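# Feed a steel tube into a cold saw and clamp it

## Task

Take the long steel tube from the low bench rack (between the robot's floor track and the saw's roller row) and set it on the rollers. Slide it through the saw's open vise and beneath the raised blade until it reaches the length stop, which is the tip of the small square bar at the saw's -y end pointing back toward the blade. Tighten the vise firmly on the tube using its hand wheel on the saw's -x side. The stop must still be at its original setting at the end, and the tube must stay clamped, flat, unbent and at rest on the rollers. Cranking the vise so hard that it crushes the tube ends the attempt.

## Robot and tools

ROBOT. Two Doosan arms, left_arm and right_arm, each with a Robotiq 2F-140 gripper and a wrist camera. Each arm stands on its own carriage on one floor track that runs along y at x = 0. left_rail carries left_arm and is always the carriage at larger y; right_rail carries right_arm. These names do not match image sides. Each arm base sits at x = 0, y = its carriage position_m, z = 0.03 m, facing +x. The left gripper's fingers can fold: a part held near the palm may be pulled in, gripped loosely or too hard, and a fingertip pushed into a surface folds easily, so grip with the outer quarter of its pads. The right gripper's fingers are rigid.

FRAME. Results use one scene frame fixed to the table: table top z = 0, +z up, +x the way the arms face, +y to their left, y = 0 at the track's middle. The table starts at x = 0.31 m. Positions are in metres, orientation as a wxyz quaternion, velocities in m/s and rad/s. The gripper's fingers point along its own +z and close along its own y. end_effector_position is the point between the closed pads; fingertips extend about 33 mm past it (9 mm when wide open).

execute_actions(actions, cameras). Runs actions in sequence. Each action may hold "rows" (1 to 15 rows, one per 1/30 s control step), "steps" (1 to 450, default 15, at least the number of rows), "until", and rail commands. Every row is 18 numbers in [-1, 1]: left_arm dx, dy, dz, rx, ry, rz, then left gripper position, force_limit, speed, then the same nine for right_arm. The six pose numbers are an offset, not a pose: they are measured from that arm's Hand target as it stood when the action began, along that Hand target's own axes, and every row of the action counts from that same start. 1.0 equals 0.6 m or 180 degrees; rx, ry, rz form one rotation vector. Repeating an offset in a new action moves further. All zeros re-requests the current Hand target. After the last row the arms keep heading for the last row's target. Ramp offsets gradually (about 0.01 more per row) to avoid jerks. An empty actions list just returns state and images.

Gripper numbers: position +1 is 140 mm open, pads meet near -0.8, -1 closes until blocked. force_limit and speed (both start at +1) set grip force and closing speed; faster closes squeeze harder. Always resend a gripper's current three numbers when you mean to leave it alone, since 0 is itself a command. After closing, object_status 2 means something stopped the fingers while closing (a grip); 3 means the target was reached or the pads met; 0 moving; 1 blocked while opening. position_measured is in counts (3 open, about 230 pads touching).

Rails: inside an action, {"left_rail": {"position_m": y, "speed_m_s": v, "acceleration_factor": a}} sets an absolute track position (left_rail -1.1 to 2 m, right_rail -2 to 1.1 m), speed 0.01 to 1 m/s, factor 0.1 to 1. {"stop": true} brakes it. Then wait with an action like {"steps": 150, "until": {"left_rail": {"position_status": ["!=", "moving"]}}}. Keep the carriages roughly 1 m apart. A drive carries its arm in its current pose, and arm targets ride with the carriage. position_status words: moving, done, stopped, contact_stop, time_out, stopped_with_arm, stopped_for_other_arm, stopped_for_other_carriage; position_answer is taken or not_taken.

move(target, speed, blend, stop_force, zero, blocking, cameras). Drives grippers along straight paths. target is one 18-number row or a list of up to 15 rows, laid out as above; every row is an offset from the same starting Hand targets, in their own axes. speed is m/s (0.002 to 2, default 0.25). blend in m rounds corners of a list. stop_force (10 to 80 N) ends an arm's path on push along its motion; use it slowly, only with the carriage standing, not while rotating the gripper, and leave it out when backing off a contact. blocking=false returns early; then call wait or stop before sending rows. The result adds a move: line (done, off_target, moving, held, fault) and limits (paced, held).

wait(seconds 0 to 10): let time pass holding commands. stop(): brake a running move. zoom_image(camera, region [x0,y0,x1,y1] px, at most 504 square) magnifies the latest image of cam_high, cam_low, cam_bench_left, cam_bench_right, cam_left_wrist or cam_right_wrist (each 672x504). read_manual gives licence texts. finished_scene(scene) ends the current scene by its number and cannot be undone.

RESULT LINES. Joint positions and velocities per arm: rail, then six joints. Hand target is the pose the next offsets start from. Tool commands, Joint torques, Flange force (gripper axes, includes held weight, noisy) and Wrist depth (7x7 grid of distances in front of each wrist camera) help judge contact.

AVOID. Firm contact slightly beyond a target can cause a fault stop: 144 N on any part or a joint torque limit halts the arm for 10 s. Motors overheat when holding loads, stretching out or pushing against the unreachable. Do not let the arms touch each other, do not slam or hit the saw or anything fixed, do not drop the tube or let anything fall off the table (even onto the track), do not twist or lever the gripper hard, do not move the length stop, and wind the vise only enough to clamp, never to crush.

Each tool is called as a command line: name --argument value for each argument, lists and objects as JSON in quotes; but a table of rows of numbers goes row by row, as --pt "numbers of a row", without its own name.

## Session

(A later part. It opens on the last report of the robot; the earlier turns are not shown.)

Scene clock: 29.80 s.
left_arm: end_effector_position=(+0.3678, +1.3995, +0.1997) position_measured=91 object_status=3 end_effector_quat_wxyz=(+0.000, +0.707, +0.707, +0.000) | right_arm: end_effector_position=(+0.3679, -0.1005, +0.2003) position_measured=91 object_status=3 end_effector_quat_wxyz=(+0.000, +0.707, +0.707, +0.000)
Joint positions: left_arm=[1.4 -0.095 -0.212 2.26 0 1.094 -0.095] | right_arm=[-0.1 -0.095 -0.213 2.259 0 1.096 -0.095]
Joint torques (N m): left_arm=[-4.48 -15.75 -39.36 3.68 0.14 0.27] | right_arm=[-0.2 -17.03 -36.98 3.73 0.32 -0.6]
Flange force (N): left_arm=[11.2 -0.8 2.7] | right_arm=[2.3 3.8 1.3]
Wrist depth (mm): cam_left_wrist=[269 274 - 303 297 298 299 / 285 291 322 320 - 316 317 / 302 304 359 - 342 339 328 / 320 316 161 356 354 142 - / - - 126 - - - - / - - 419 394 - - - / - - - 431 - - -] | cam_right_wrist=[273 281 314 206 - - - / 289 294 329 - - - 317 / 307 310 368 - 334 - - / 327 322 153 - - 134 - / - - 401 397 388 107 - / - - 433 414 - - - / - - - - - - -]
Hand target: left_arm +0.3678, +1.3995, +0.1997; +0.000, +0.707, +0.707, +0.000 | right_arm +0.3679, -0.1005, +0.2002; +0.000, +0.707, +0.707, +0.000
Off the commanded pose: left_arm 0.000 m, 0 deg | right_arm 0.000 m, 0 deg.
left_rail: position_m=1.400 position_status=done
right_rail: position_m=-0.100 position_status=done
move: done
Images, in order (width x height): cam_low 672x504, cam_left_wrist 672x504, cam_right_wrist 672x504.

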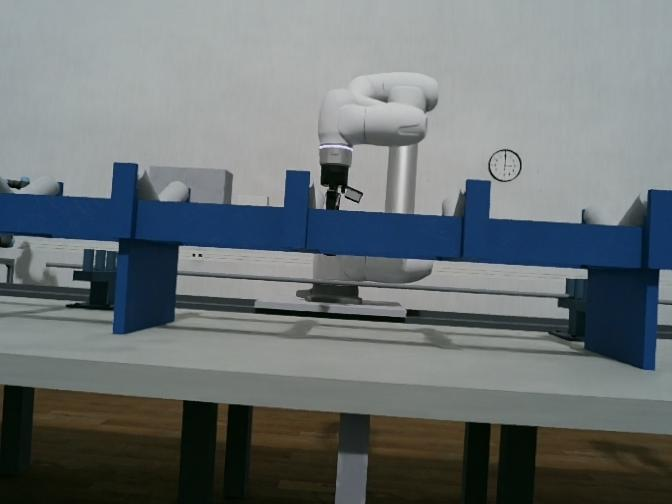

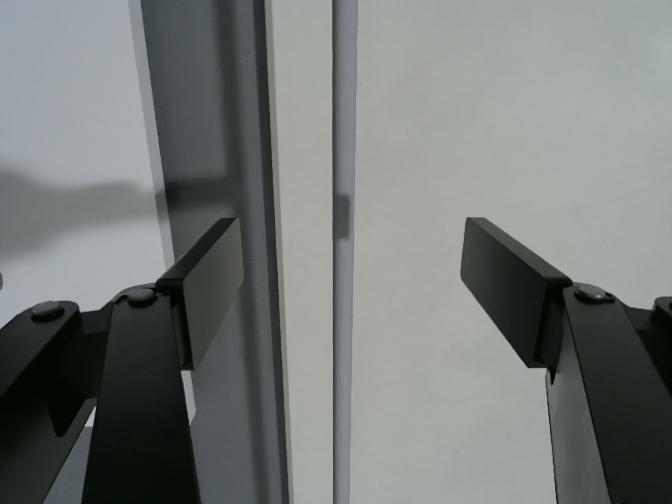

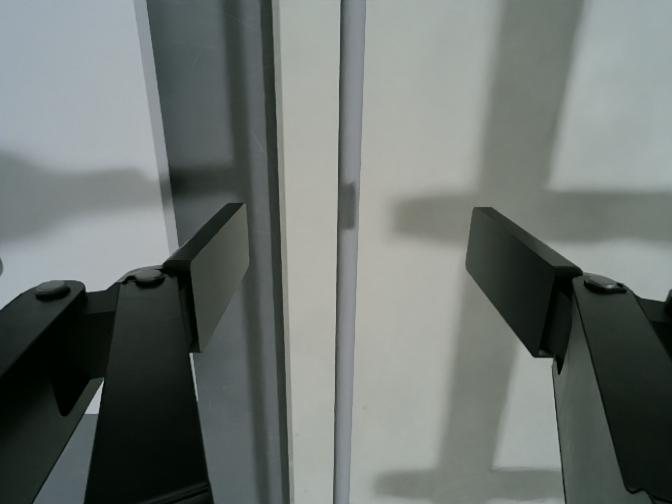

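move --target '[0,0.001,0.075,0,0,0,0.3,1,1,0,0.001,0.075,0,0,0,0.3,0,1]' --cameras '["cam_low","cam_left_wrist","cam_right_wrist"]' --speed 0.15

zoom_image --camera "cam_low" --region '[200, 200, 452, 350]'

Scene clock: 31.20 s.
left_arm: end_effector_position=(+0.3684, +1.3995, +0.1547) position_measured=91 object_status=3 end_effector_quat_wxyz=(+0.000, +0.707, +0.707, +0.000) | right_arm: end_effector_position=(+0.3685, -0.1005, +0.1553) position_measured=91 object_status=3 end_effector_quat_wxyz=(+0.000, +0.707, +0.707, +0.000)
Joint positions: left_arm=[1.4 -0.095 -0.163 2.315 0 0.989 -0.095] | right_arm=[-0.1 -0.095 -0.163 2.314 0 0.99 -0.095]
Joint torques (N m): left_arm=[-4.75 -18.7 -37.2 3.48 0.16 0.3] | right_arm=[-0.01 -19.55 -34.76 3.5 0.38 -0.58]
Flange force (N): left_arm=[12.5 -1.1 2.7] | right_arm=[1.5 3.2 1.4]
Wrist depth (mm): cam_left_wrist=[229 270 268 251 260 257 258 / 242 282 286 271 273 274 273 / 256 295 299 283 287 289 - / 273 272 163 - - 152 310 / - - 324 - 325 - - / - - 374 - - - - / - - 397 - - - -] | cam_right_wrist=[232 271 262 - - 265 252 / 246 267 - - - 272 - / 261 284 307 - 290 - 296 / 277 278 119 302 - 134 308 / - - 340 - 331 107 - / - - 379 - - - - / - - 416 - - - -]
Hand target: left_arm +0.3684, +1.3995, +0.1547; +0.000, +0.707, +0.707, +0.000 | right_arm +0.3685, -0.1005, +0.1552; +0.000, +0.707, +0.707, +0.000
Off the commanded pose: left_arm 0.000 m, 0 deg | right_arm 0.000 m, 0 deg.
left_rail: position_m=1.400 position_status=done
right_rail: position_m=-0.100 position_status=done
move: done
Images, in order (width x height): cam_low 672x504, cam_left_wrist 672x504, cam_right_wrist 672x504.

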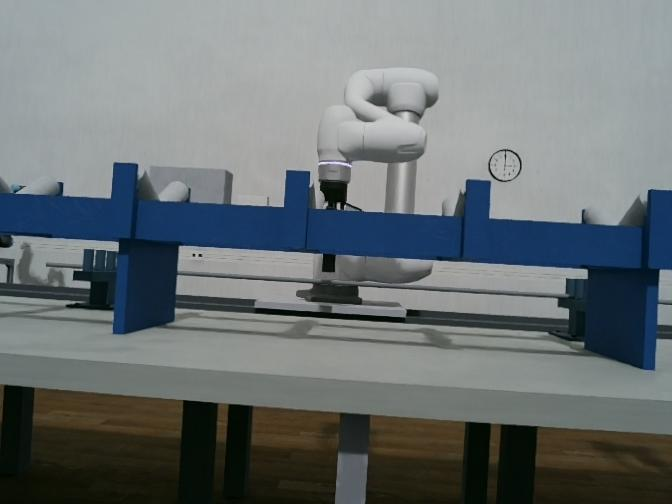

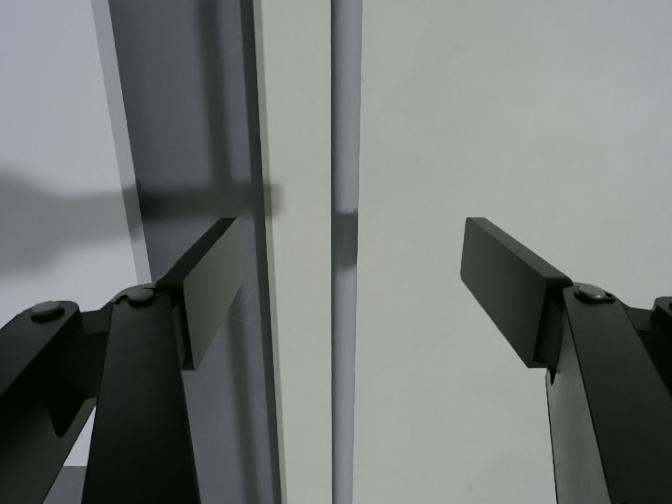

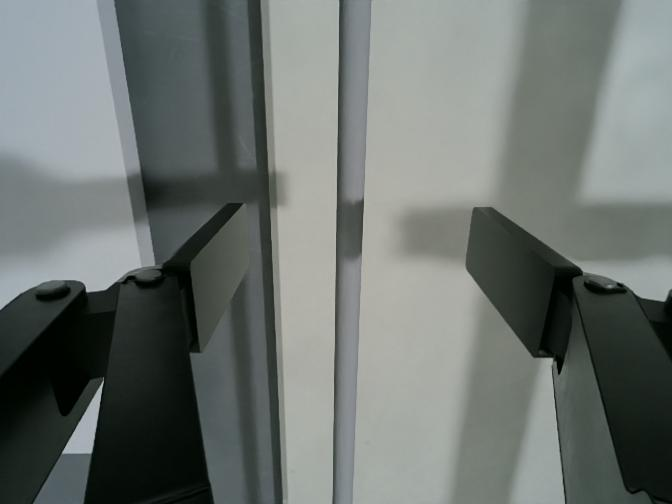

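Scaled by 2.000 from the camera's 672x504 image, which has a finer 960x720 frame.

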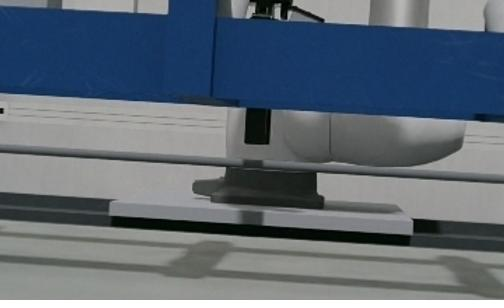

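move --target '[0,0,0,0,0,0,-0.3,1,1,0,0,0.07,0,0,0,-0.3,0,1]' --cameras '["cam_low","cam_left_wrist","cam_right_wrist"]' --speed 0.1

zoom_image --camera "cam_low" --region '[280, 240, 380, 300]'

Scene clock: 32.47 s.
left_arm: end_effector_position=(+0.3684, +1.3995, +0.1547) position_measured=167 object_status=3 end_effector_quat_wxyz=(+0.000, +0.707, +0.707, +0.000) | right_arm: end_effector_position=(+0.3685, -0.1005, +0.1133) position_measured=167 object_status=3 end_effector_quat_wxyz=(+0.000, +0.707, +0.707, +0.000)
Joint positions: left_arm=[1.4 -0.095 -0.162 2.315 0 0.989 -0.095] | right_arm=[-0.1 -0.095 -0.107 2.362 0 0.887 -0.095]
Joint torques (N m): left_arm=[-4.37 -18.78 -37.13 3.47 0.17 0.26] | right_arm=[0.1 -22.41 -32.06 3.25 0.36 -0.56]
Flange force (N): left_arm=[10.8 -0.8 3.0] | right_arm=[1.5 2.7 1.3]
Wrist depth (mm): cam_left_wrist=[229 270 268 256 258 - 259 / 243 281 278 268 271 274 273 / 256 270 312 294 - 287 289 / 272 281 314 307 139 - 307 / 283 83 96 324 - 93 321 / - - - 349 - - - / - - - 366 - - -] | cam_right_wrist=[208 234 229 125 219 - - / 208 248 247 132 235 - - / 221 263 263 142 - - 256 / 233 249 102 150 128 - 264 / - - 82 158 - 90 - / - - - 299 - - - / - - - - - - -]
Hand target: left_arm +0.3684, +1.3995, +0.1547; +0.000, +0.707, +0.707, +0.000 | right_arm +0.3685, -0.1005, +0.1132; +0.000, +0.707, +0.707, +0.000
Off the commanded pose: left_arm 0.000 m, 0 deg | right_arm 0.000 m, 0 deg.
left_rail: position_m=1.400 position_status=done
right_rail: position_m=-0.100 position_status=done
move: done
Images, in order (width x height): cam_low 672x504, cam_left_wrist 672x504, cam_right_wrist 672x504.

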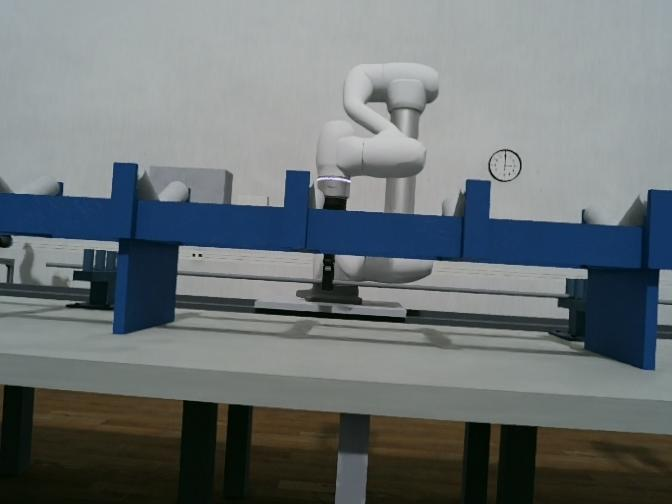

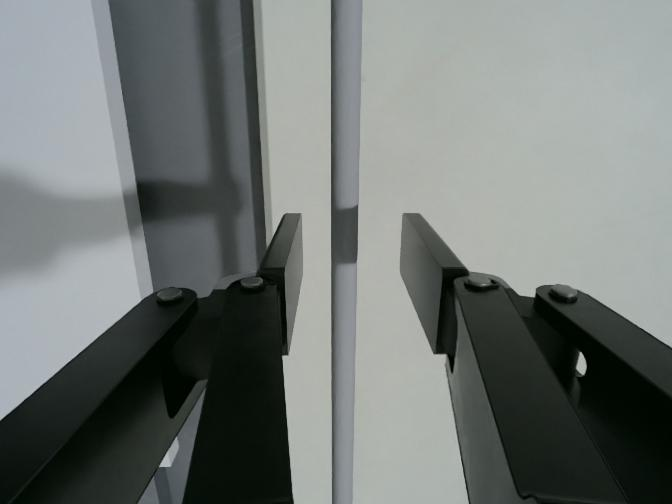

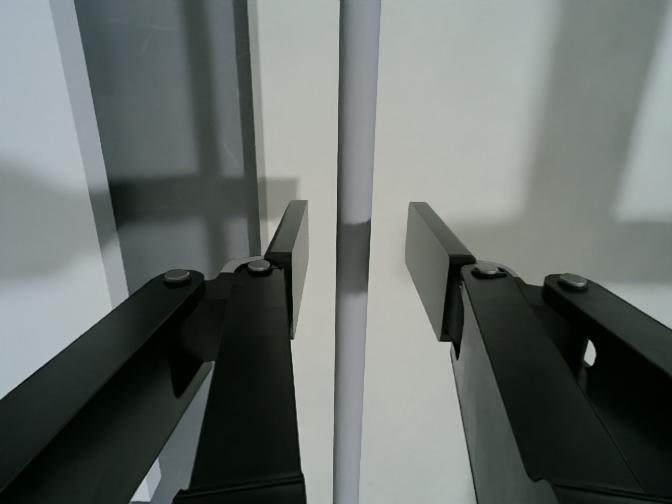

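Scaled by 5.040 from the camera's 672x504 image, which has a finer 960x720 frame.

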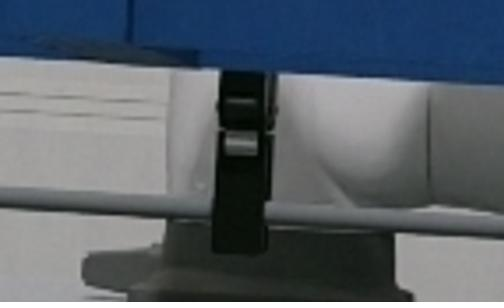

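move --target '[0,-0.003,0.048,0,0,0,-0.3,1,1,0,-0.003,0.012,0,0,0,-0.3,0,1]' --cameras '["cam_low","cam_left_wrist","cam_right_wrist"]' --speed 0.1

zoom_image --camera "cam_left_wrist" --region '[250, 180, 450, 380]'

zoom_image --camera "cam_right_wrist" --region '[250, 180, 450, 380]'

Scene clock: 34.07 s.
left_arm: end_effector_position=(+0.3666, +1.3995, +0.1259) position_measured=167 object_status=3 end_effector_quat_wxyz=(+0.000, +0.707, +0.707, +0.000) | right_arm: end_effector_position=(+0.3667, -0.1005, +0.1060) position_measured=167 object_status=3 end_effector_quat_wxyz=(+0.000, +0.707, +0.707, +0.000)
Joint positions: left_arm=[1.4 -0.096 -0.129 2.351 0 0.919 -0.096] | right_arm=[-0.1 -0.096 -0.1 2.372 0 0.869 -0.096]
Joint torques (N m): left_arm=[-4.62 -20.58 -35.43 3.29 0.19 0.31] | right_arm=[-0.08 -23.19 -31.61 3.25 0.34 -0.58]
Flange force (N): left_arm=[11.8 -0.8 2.7] | right_arm=[1.9 3.7 2.1]
Wrist depth (mm): cam_left_wrist=[208 244 240 138 233 232 236 / 217 257 259 240 243 245 249 / 228 269 270 253 263 261 257 / 243 284 283 157 165 278 - / 251 83 96 178 - 93 287 / - - - 322 - - - / - - - 340 - - -] | cam_right_wrist=[205 228 228 118 - - - / 203 241 238 125 227 - 231 / 213 256 257 134 241 247 240 / 225 269 270 139 149 255 - / - - 82 149 267 90 - / - - - 166 - - - / - - - - - - -]
Hand target: left_arm +0.3666, +1.3995, +0.1259; +0.000, +0.707, +0.707, +0.000 | right_arm +0.3667, -0.1005, +0.1060; +0.000, +0.707, +0.707, +0.000
Off the commanded pose: left_arm 0.000 m, 0 deg | right_arm 0.000 m, 0 deg.
left_rail: position_m=1.400 position_status=done
right_rail: position_m=-0.100 position_status=done
move: done
Images, in order (width x height): cam_low 672x504, cam_left_wrist 672x504, cam_right_wrist 672x504.

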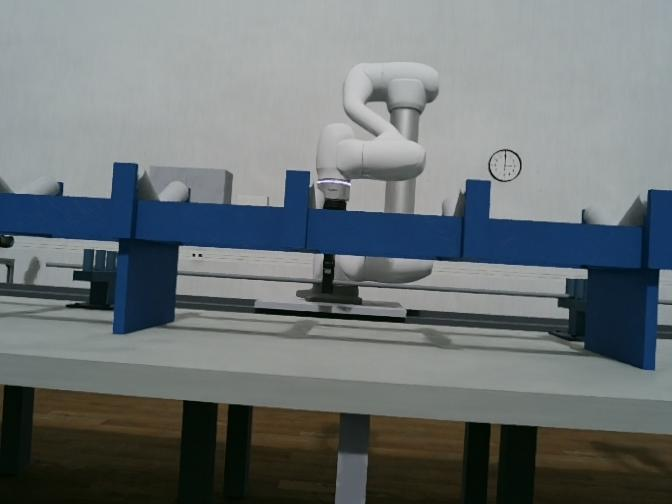

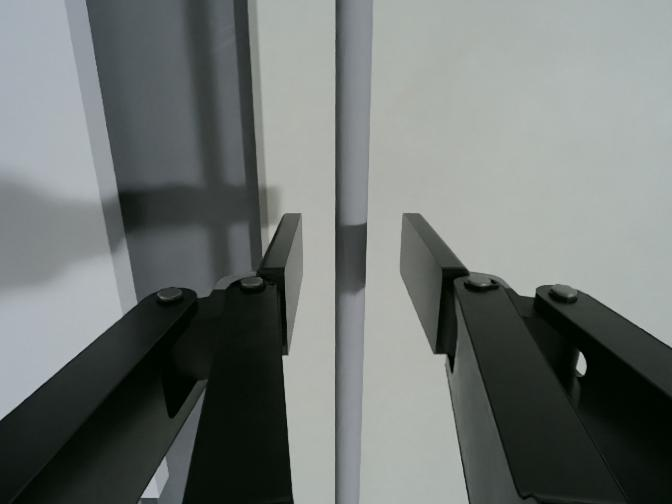

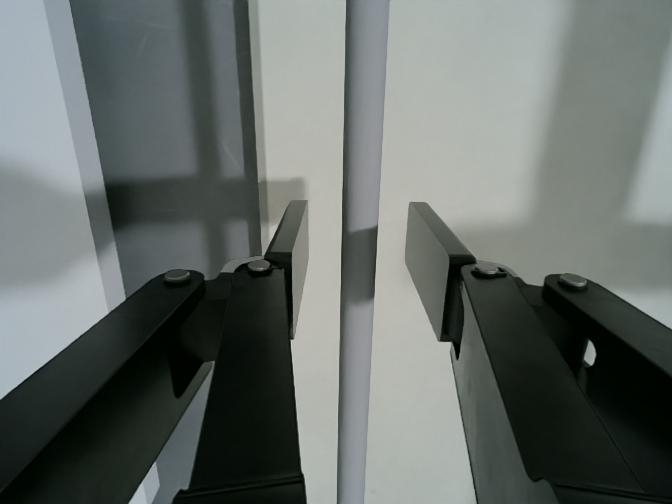

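Scaled by 2.520 from the camera's 672x504 image, which has a finer 960x720 frame.

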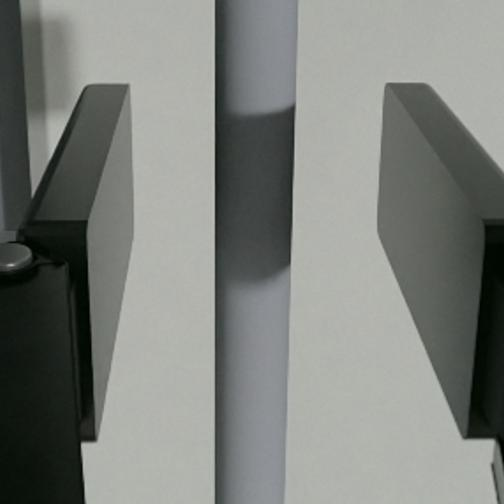

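Scaled by 2.520 from the camera's 672x504 image, which has a finer 960x720 frame.

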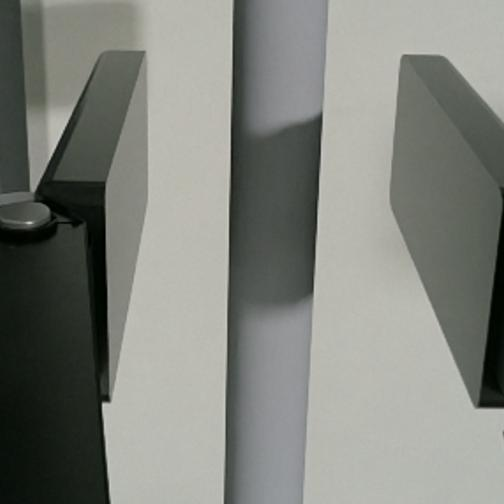

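execute_actions --actions '[{"rows":[[0,0,0.001,0,0,0,-1,0,-1,0,0,0,0,0,0,-1,0,-1]],"steps":75}]' --cameras '["cam_low","cam_left_wrist","cam_right_wrist"]'

Scene clock: 37.10 s.
left_arm: end_effector_position=(+0.3666, +1.3995, +0.1252) position_measured=214 object_status=2 end_effector_quat_wxyz=(+0.000, +0.707, +0.707, +0.000) | right_arm: end_effector_position=(+0.3667, -0.1005, +0.1060) position_measured=213 object_status=2 end_effector_quat_wxyz=(+0.000, +0.707, +0.707, +0.000)
Joint positions: left_arm=[1.4 -0.096 -0.128 2.352 0 0.918 -0.096] | right_arm=[-0.1 -0.096 -0.1 2.373 0 0.869 -0.096]
Joint torques (N m): left_arm=[-4.51 -20.66 -35.36 3.22 0.11 0.16] | right_arm=[-0.43 -23.04 -31.48 3.3 0.41 -0.51]
Flange force (N): left_arm=[11.6 -0.5 2.7] | right_arm=[2.7 3.5 2.0]
Wrist depth (mm): cam_left_wrist=[208 241 239 228 234 232 234 / 217 261 258 - 245 244 246 / 227 270 270 256 264 - 261 / 242 286 286 151 272 - - / 257 254 95 - - 95 298 / - - - - - - - / - - - - - - -] | cam_right_wrist=[205 228 230 - - - - / 203 239 241 124 - - 226 / 213 257 256 134 240 237 239 / 225 270 266 139 249 263 251 / 238 - - 148 - 90 - / - - - - - - - / - - - - - - -]
Hand target: left_arm +0.3666, +1.3995, +0.1253; +0.000, +0.707, +0.707, +0.000 | right_arm +0.3667, -0.1005, +0.1060; +0.000, +0.707, +0.707, +0.000
Off the commanded pose: left_arm 0.000 m, 0 deg | right_arm 0.000 m, 0 deg.
left_rail: position_m=1.400 position_status=done
right_rail: position_m=-0.100 position_status=done
Images, in order (width x height): cam_low 672x504, cam_left_wrist 672x504, cam_right_wrist 672x504.

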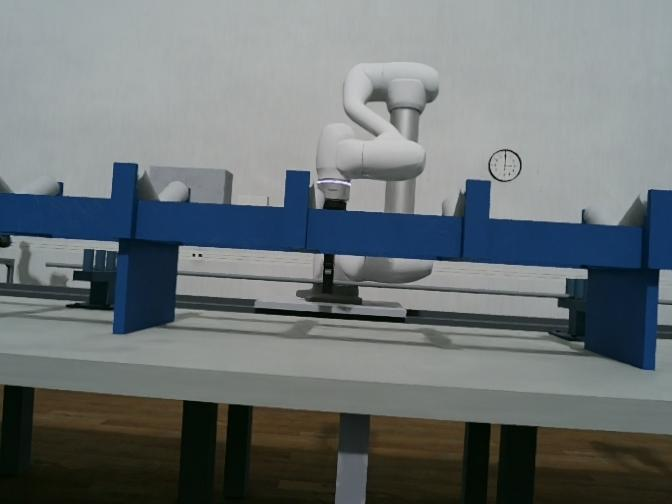

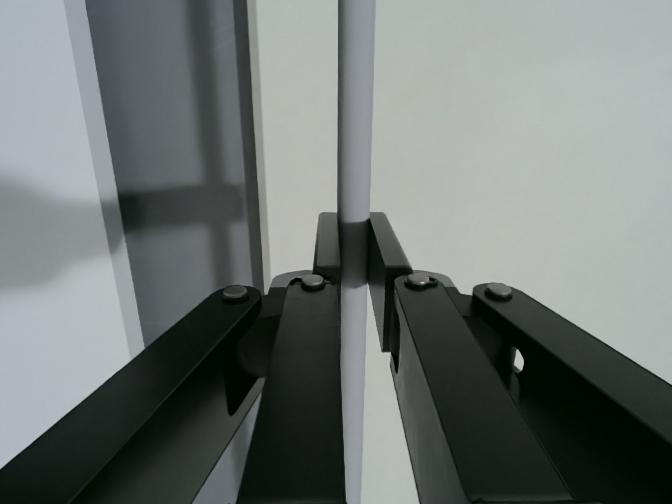

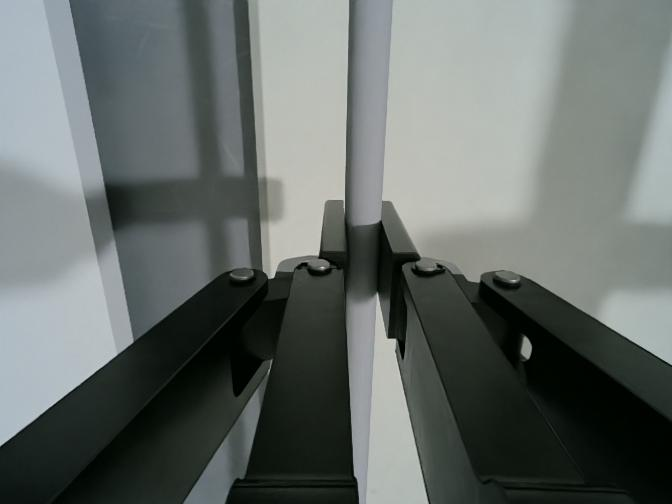

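move --target '[0,0,-0.05,0,0,0,-1,0,-1,0,0,-0.05,0,0,0,-1,0,-1]' --cameras '["cam_low","cam_left_wrist"]' --speed 0.05

zoom_image --camera "cam_left_wrist" --region '[250, 180, 450, 380]'

Scene clock: 38.33 s.
left_arm: end_effector_position=(+0.3666, +1.3995, +0.1552) position_measured=214 object_status=2 end_effector_quat_wxyz=(+0.000, +0.707, +0.707, +0.000) | right_arm: end_effector_position=(+0.3667, -0.1005, +0.1360) position_measured=213 object_status=2 end_effector_quat_wxyz=(+0.000, +0.707, +0.707, +0.000)
Joint positions: left_arm=[1.4 -0.096 -0.167 2.317 0 0.991 -0.096] | right_arm=[-0.1 -0.096 -0.142 2.339 0 0.944 -0.096]
Joint torques (N m): left_arm=[-4.9 -19.51 -38.76 3.06 0.11 0.23] | right_arm=[0.14 -21.91 -35.16 3.79 0.36 -0.48]
Flange force (N): left_arm=[12.3 -0.7 5.8] | right_arm=[0.9 3.5 5.0]
Wrist depth (mm): cam_left_wrist=[230 270 270 255 261 257 260 / 245 282 282 267 276 270 275 / 257 266 303 286 - 288 290 / 272 278 314 151 304 - 315 / 291 284 95 - - - 321 / - - - - - - - / - - - - - - -] | cam_right_wrist=[217 271 253 121 235 238 - / 227 266 271 124 - - - / 241 280 282 133 284 269 - / 257 265 302 - 122 290 - / 271 - - - - 90 306 / - - - - - - - / - - - - - - -]
Hand target: left_arm +0.3666, +1.3995, +0.1553; +0.000, +0.707, +0.707, +0.000 | right_arm +0.3667, -0.1005, +0.1360; +0.000, +0.707, +0.707, +0.000
Off the commanded pose: left_arm 0.000 m, 0 deg | right_arm 0.000 m, 0 deg.
left_rail: position_m=1.400 position_status=done
right_rail: position_m=-0.100 position_status=done
move: done
Images, in order (width x height): cam_low 672x504, cam_left_wrist 672x504.

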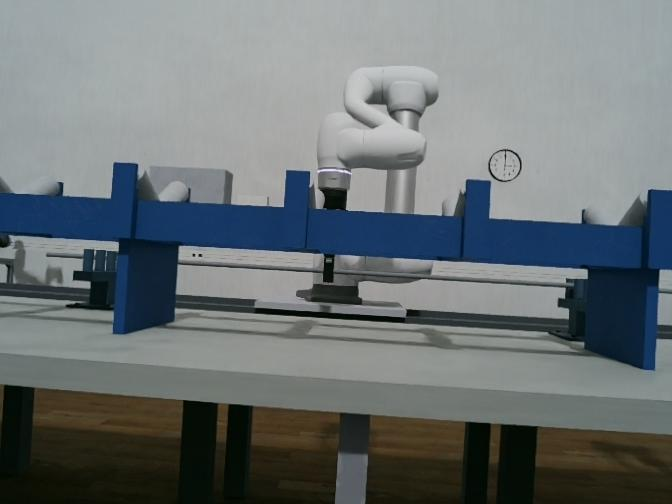

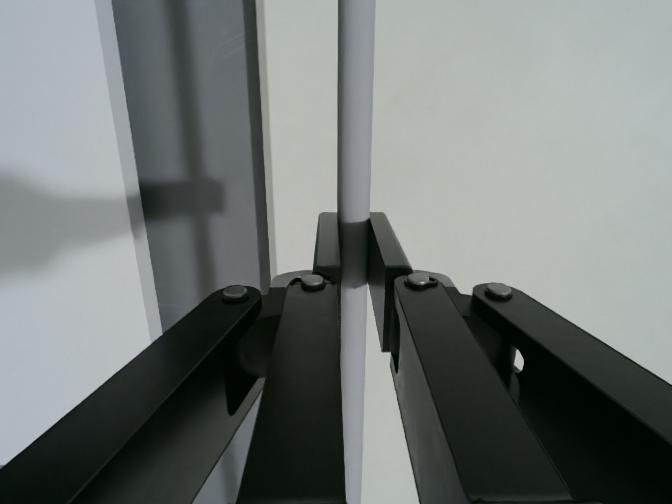

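Scaled by 2.520 from the camera's 672x504 image, which has a finer 960x720 frame.

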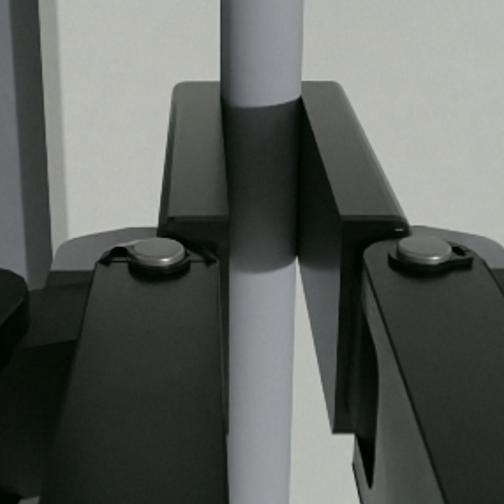

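move --pt "0 0 -0.5 0 0 0 -1 0 -1 0 0 -0.5 0 0 0 -1 0 -1" --pt "0 0.35 -0.6 0 0 0 -1 0 -1 0 0.35 -0.6 0 0 0 -1 0 -1" --cameras '["cam_low","cam_high","cam_right_wrist"]' --blend '[0.05,0]' --speed 0.15

execute_actions --actions '[{"left_rail":{"position_m":0.945,"acceleration_factor":0.25},"right_rail":{"position_m":-0.555,"acceleration_factor":0.25},"steps":300,"until":{"all":{"status":"ended"}}}]'

Scene clock: 44.23 s.
left_arm: end_effector_position=(+0.5765, +1.3995, +0.5153) position_measured=214 object_status=2 end_effector_quat_wxyz=(+0.000, +0.707, +0.707, +0.000) | right_arm: end_effector_position=(+0.5766, -0.1005, +0.4960) position_measured=213 object_status=2 end_effector_quat_wxyz=(+0.000, +0.707, +0.707, +0.000)
Joint positions: left_arm=[1.4 -0.061 0.03 1.46 0 1.652 -0.061] | right_arm=[-0.1 -0.061 0.028 1.496 0 1.618 -0.061]
Joint torques (N m): left_arm=[-3.06 -47.35 -45.82 5.13 0.29 0.31] | right_arm=[-2.05 -48.71 -44.38 3.28 0.29 -0.52]
Flange force (N): left_arm=[4.7 -2.4 7.3] | right_arm=[4.7 2.4 4.2]
Wrist depth (mm): cam_left_wrist=[555 - - 136 - - - / 582 - - - - - - / 626 - 661 - 679 - - / 661 640 685 - - 700 703 / - - 95 - - 95 1525 / - - - - - - - / - - - - - - -] | cam_right_wrist=[545 - 570 117 349 - - / 579 669 609 126 400 - - / 616 - - 133 346 370 367 / 657 - - 138 344 - 446 / - - - - - 90 468 / - - - - - - - / - - - - - - -]
Hand target: left_arm +0.5766, +1.3995, +0.5153; +0.000, +0.707, +0.707, +0.000 | right_arm +0.5767, -0.1005, +0.4960; +0.000, +0.707, +0.707, +0.000
Off the commanded pose: left_arm 0.000 m, 0 deg | right_arm 0.000 m, 0 deg.
left_rail: position_m=1.400 position_status=done
right_rail: position_m=-0.100 position_status=done
move: done
Images, in order (width x height): cam_high 672x504, cam_low 672x504, cam_right_wrist 672x504.

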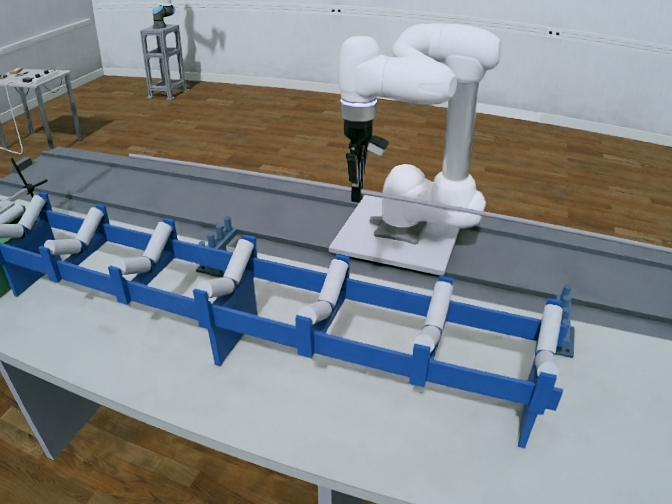

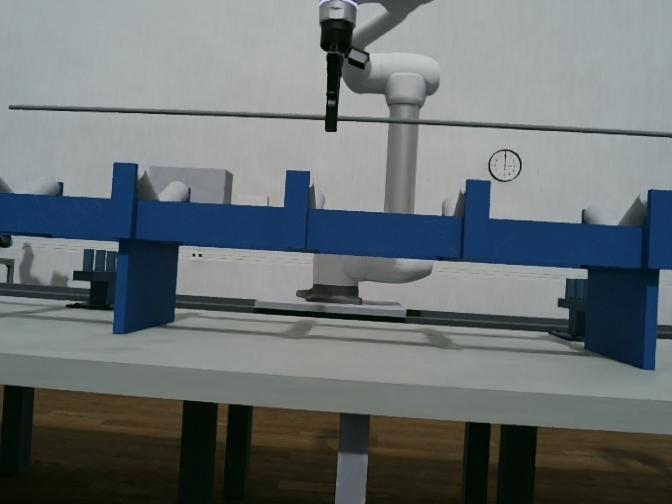

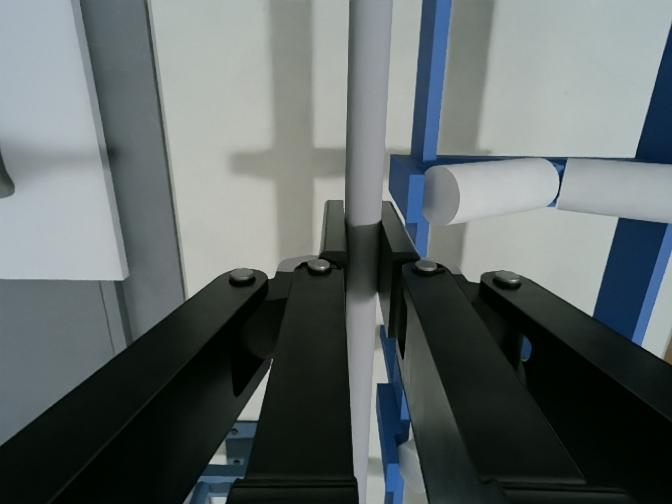

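Scene clock: 48.13 s.
left_arm: end_effector_position=(+0.5766, +0.9445, +0.5153) position_measured=214 object_status=2 end_effector_quat_wxyz=(+0.000, +0.707, +0.707, +0.000) | right_arm: end_effector_position=(+0.5767, -0.5555, +0.4960) position_measured=213 object_status=2 end_effector_quat_wxyz=(+0.000, +0.707, +0.707, +0.000)
Joint positions: left_arm=[0.945 -0.061 0.03 1.46 0 1.652 -0.061] | right_arm=[-0.555 -0.061 0.028 1.496 0 1.618 -0.061]
Joint torques (N m): left_arm=[-3.83 -47.03 -45.69 4.61 0.2 0.28] | right_arm=[-0.85 -48.99 -44.06 3.81 0.36 -0.5]
Flange force (N): left_arm=[6.2 -2.7 6.6] | right_arm=[2.5 3.2 4.0]
Wrist depth (mm): cam_left_wrist=[547 - - 136 575 - - / 585 - - - 665 - - / 614 630 659 642 635 652 730 / 657 683 690 151 - - 681 / - - 95 - - 94 1698 / - - - - - - - / - - - - - - -] | cam_right_wrist=[546 - 573 119 348 333 334 / 577 - 635 124 597 - - / 610 671 596 133 635 655 420 / 652 665 497 135 407 694 447 / - - - - - 90 439 / - - - - - - - / - - - - - - -]
Hand target: left_arm +0.5766, +0.9445, +0.5153; +0.000, +0.707, +0.707, +0.000 | right_arm +0.5767, -0.5555, +0.4960; +0.000, +0.707, +0.707, +0.000
Tool commands: left_gripper/position=-1.0 left_gripper/force_limit=+0.0 left_gripper/speed=-1.0 right_gripper/position=-1.0 right_gripper/force_limit=+0.0 right_gripper/speed=-1.0
Off the commanded pose: left_arm 0.000 m, 0 deg | right_arm 0.000 m, 0 deg.
left_rail: position_m=0.945 position_status=done
right_rail: position_m=-0.555 position_status=done

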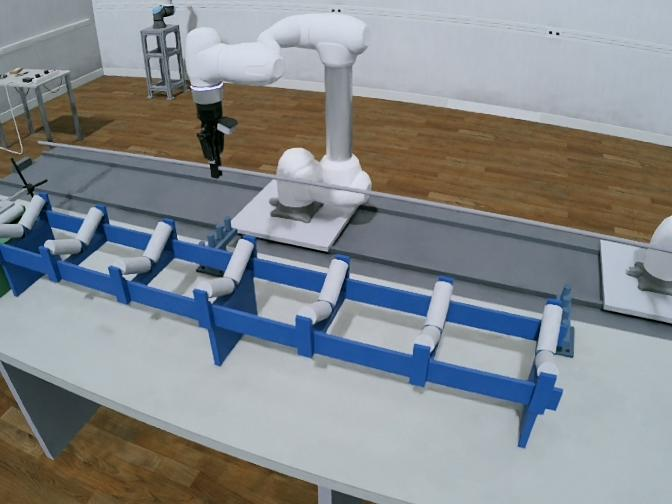

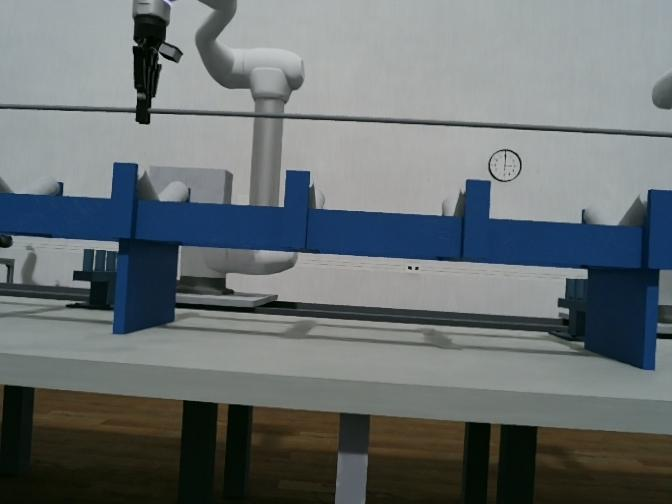

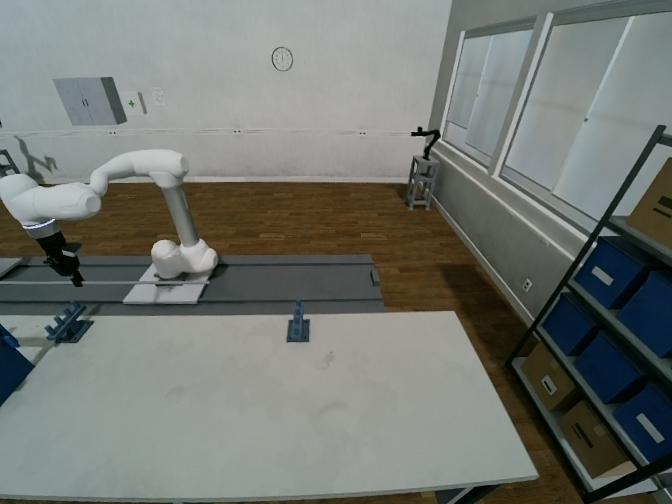

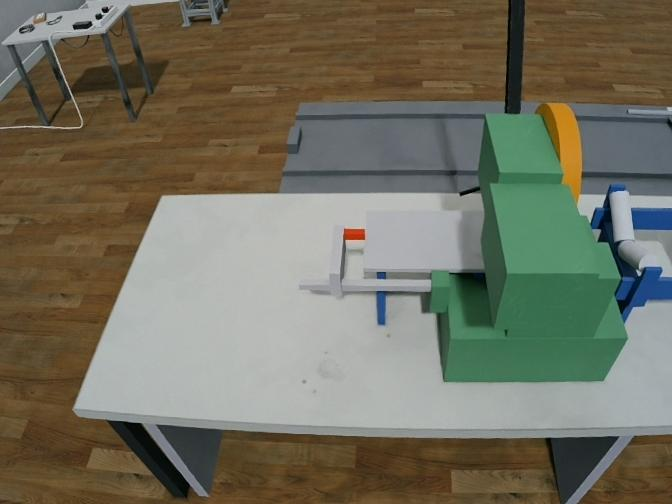

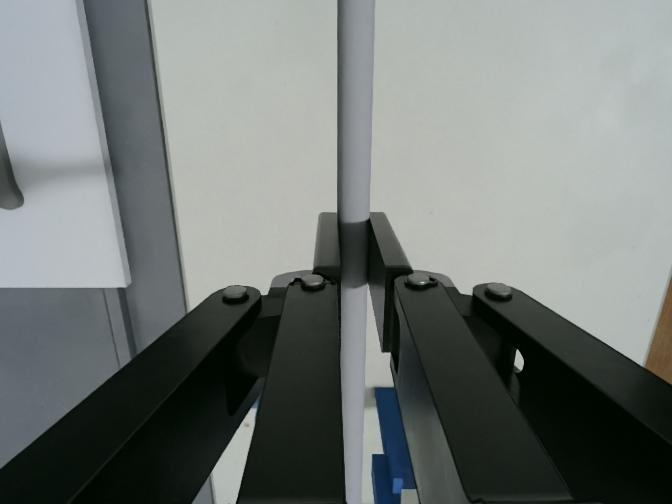

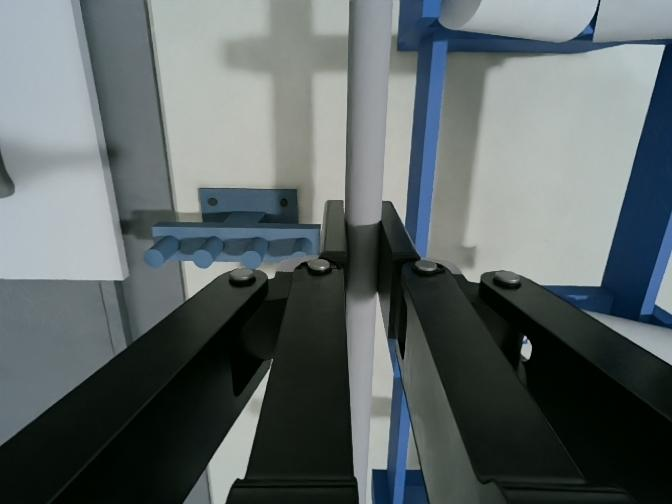

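move --target '[0,0.32,0.1,0,0,0,-1,0,-1,0,0.32,0.1,0,0,0,-1,0,-1]' --cameras '["cam_low","cam_high","cam_right_wrist"]' --speed 0.15

zoom_image --camera "cam_low" --region '[0, 80, 336, 260]'

Scene clock: 50.53 s.
left_arm: end_effector_position=(+0.7685, +0.9445, +0.4553) position_measured=214 object_status=2 end_effector_quat_wxyz=(+0.000, +0.707, +0.707, +0.000) | right_arm: end_effector_position=(+0.7686, -0.5555, +0.4361) position_measured=213 object_status=2 end_effector_quat_wxyz=(+0.000, +0.707, +0.707, +0.000)
Joint positions: left_arm=[0.945 -0.046 0.344 1.188 0 1.61 -0.046] | right_arm=[-0.555 -0.046 0.344 1.223 0 1.575 -0.046]
Joint torques (N m): left_arm=[-0.24 -78.41 -45.78 6 0.22 0.32] | right_arm=[-4.47 -82.14 -43.91 2.35 0.22 -0.55]
Flange force (N): left_arm=[0.8 -7.2 6.7] | right_arm=[6.1 4.4 3.2]
Wrist depth (mm): cam_left_wrist=[- - - 136 - 534 526 / - 555 - - 545 579 1648 / - - - - - - 1410 / 619 - - - - - 1437 / 657 644 95 - - - 1557 / - - - - - - - / - - - - - - -] | cam_right_wrist=[- 504 323 120 276 313 - / - - 327 124 541 338 1334 / - 574 371 133 - 328 1506 / 505 - 354 137 122 369 1438 / - - - 148 - 90 1547 / - - - - - - - / - - - - - - -]
Hand target: left_arm +0.7686, +0.9444, +0.4553; +0.000, +0.707, +0.707, +0.000 | right_arm +0.7687, -0.5555, +0.4360; +0.000, +0.707, +0.707, +0.000
Off the commanded pose: left_arm 0.000 m, 0 deg | right_arm 0.000 m, 0 deg.
left_rail: position_m=0.945 position_status=done
right_rail: position_m=-0.555 position_status=done
move: done
Images, in order (width x height): cam_high 672x504, cam_low 672x504, cam_right_wrist 672x504.

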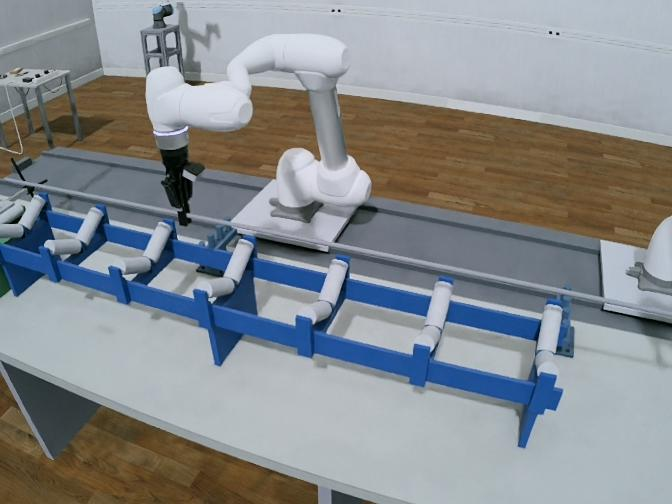

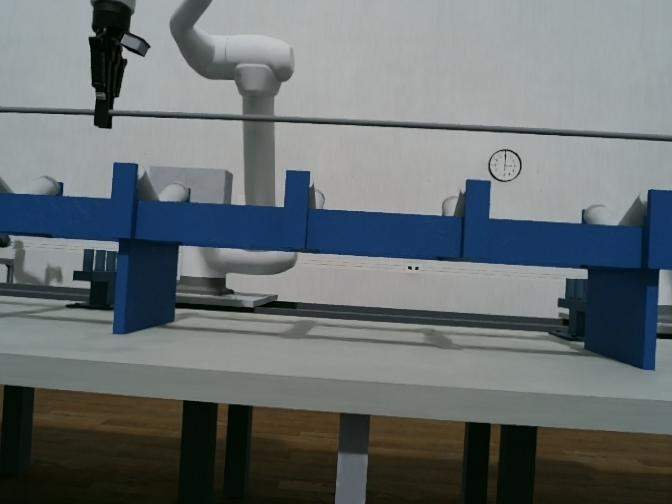

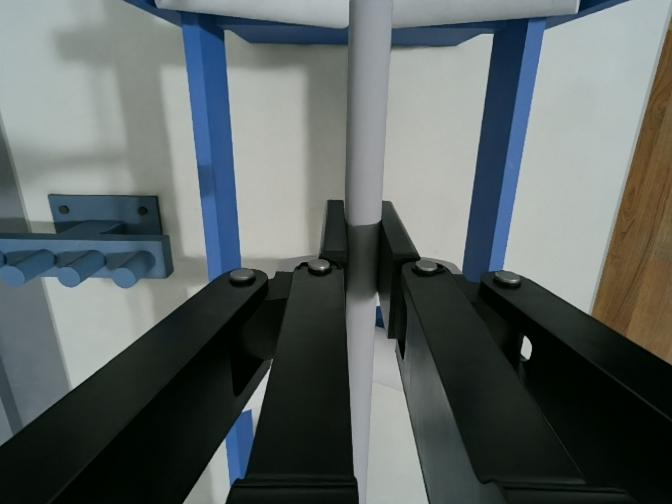

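Scaled by 1.500 from the camera's 672x504 image, which has a finer 960x720 frame.

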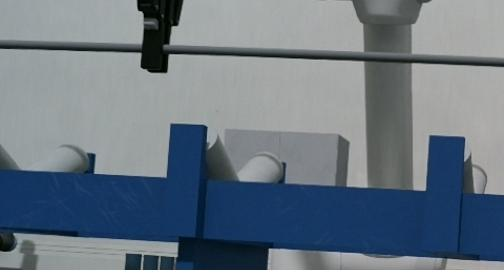

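move --target '[0,0.017,0.1667,0,0,0,-1,0,-1,0,0.017,0.1667,0,0,0,-1,0,-1]' --cameras '["cam_low","cam_high","cam_right_wrist"]' --speed 0.15

zoom_image --camera "cam_low" --region '[0, 80, 336, 260]'

zoom_image --camera "cam_high" --region '[300, 160, 636, 412]'

Scene clock: 52.13 s.
left_arm: end_effector_position=(+0.7788, +0.9445, +0.3553) position_measured=214 object_status=2 end_effector_quat_wxyz=(+0.000, +0.707, +0.707, +0.000) | right_arm: end_effector_position=(+0.7789, -0.5555, +0.3361) position_measured=213 object_status=2 end_effector_quat_wxyz=(+0.000, +0.707, +0.707, +0.000)
Joint positions: left_arm=[0.945 -0.045 0.369 1.332 0 1.44 -0.045] | right_arm=[-0.555 -0.045 0.374 1.36 0 1.407 -0.045]
Joint torques (N m): left_arm=[0.22 -80.95 -45.12 6.23 0.34 0.24] | right_arm=[-5.38 -84.64 -43.53 2.1 0.41 -0.51]
Flange force (N): left_arm=[-0.4 -5.6 5.6] | right_arm=[7.8 3.6 4.4]
Wrist depth (mm): cam_left_wrist=[- - 444 434 - - 443 / - - 463 449 452 461 - / - - - - - - 1126 / - - - - - - 1342 / 560 - 95 - - - 1437 / - - - - - - - / - - - - - - -] | cam_right_wrist=[- 231 372 119 258 251 205 / - 233 - 125 439 267 216 / - 252 - - 463 248 446 / 432 277 - 139 135 264 510 / - - - 148 - 90 1384 / - - - - - - - / - - - - - - -]
Hand target: left_arm +0.7788, +0.9445, +0.3552; +0.000, +0.707, +0.707, +0.000 | right_arm +0.7789, -0.5555, +0.3360; +0.000, +0.707, +0.707, +0.000
Off the commanded pose: left_arm 0.000 m, 0 deg | right_arm 0.000 m, 0 deg.
left_rail: position_m=0.945 position_status=done
right_rail: position_m=-0.555 position_status=done
move: done
Images, in order (width x height): cam_high 672x504, cam_low 672x504, cam_right_wrist 672x504.

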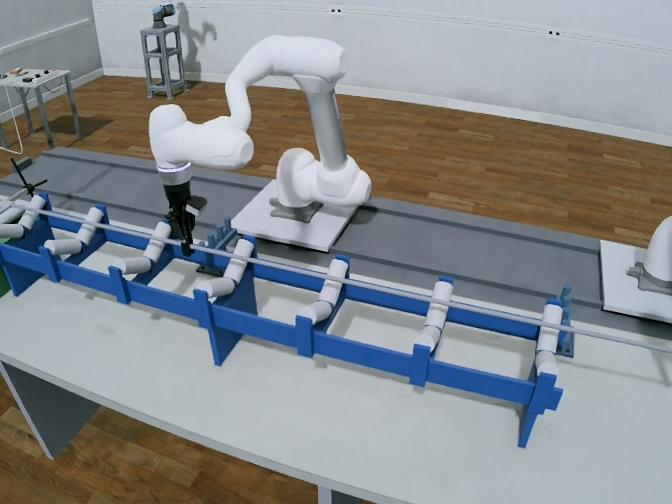

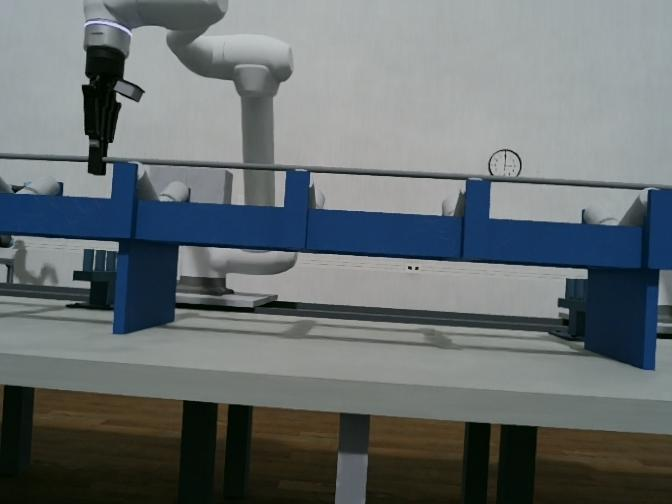

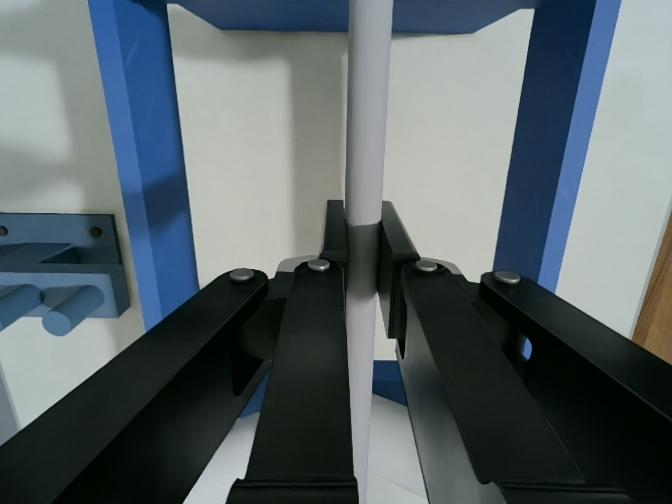

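Scaled by 1.500 from the camera's 672x504 image, which has a finer 960x720 frame.

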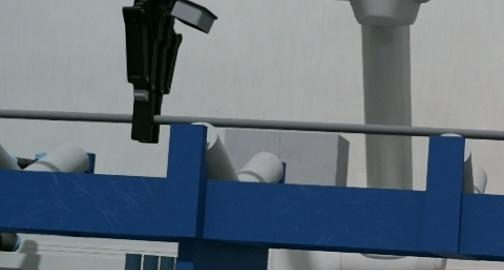

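Scaled by 1.500 from the camera's 672x504 image, which has a finer 960x720 frame.

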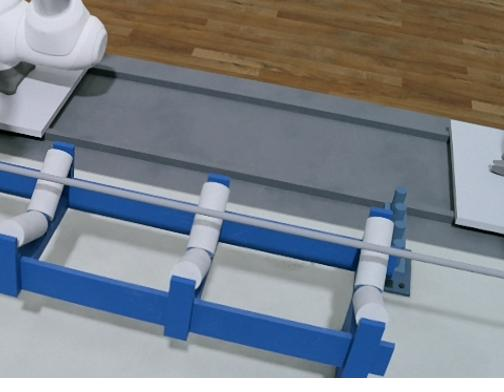

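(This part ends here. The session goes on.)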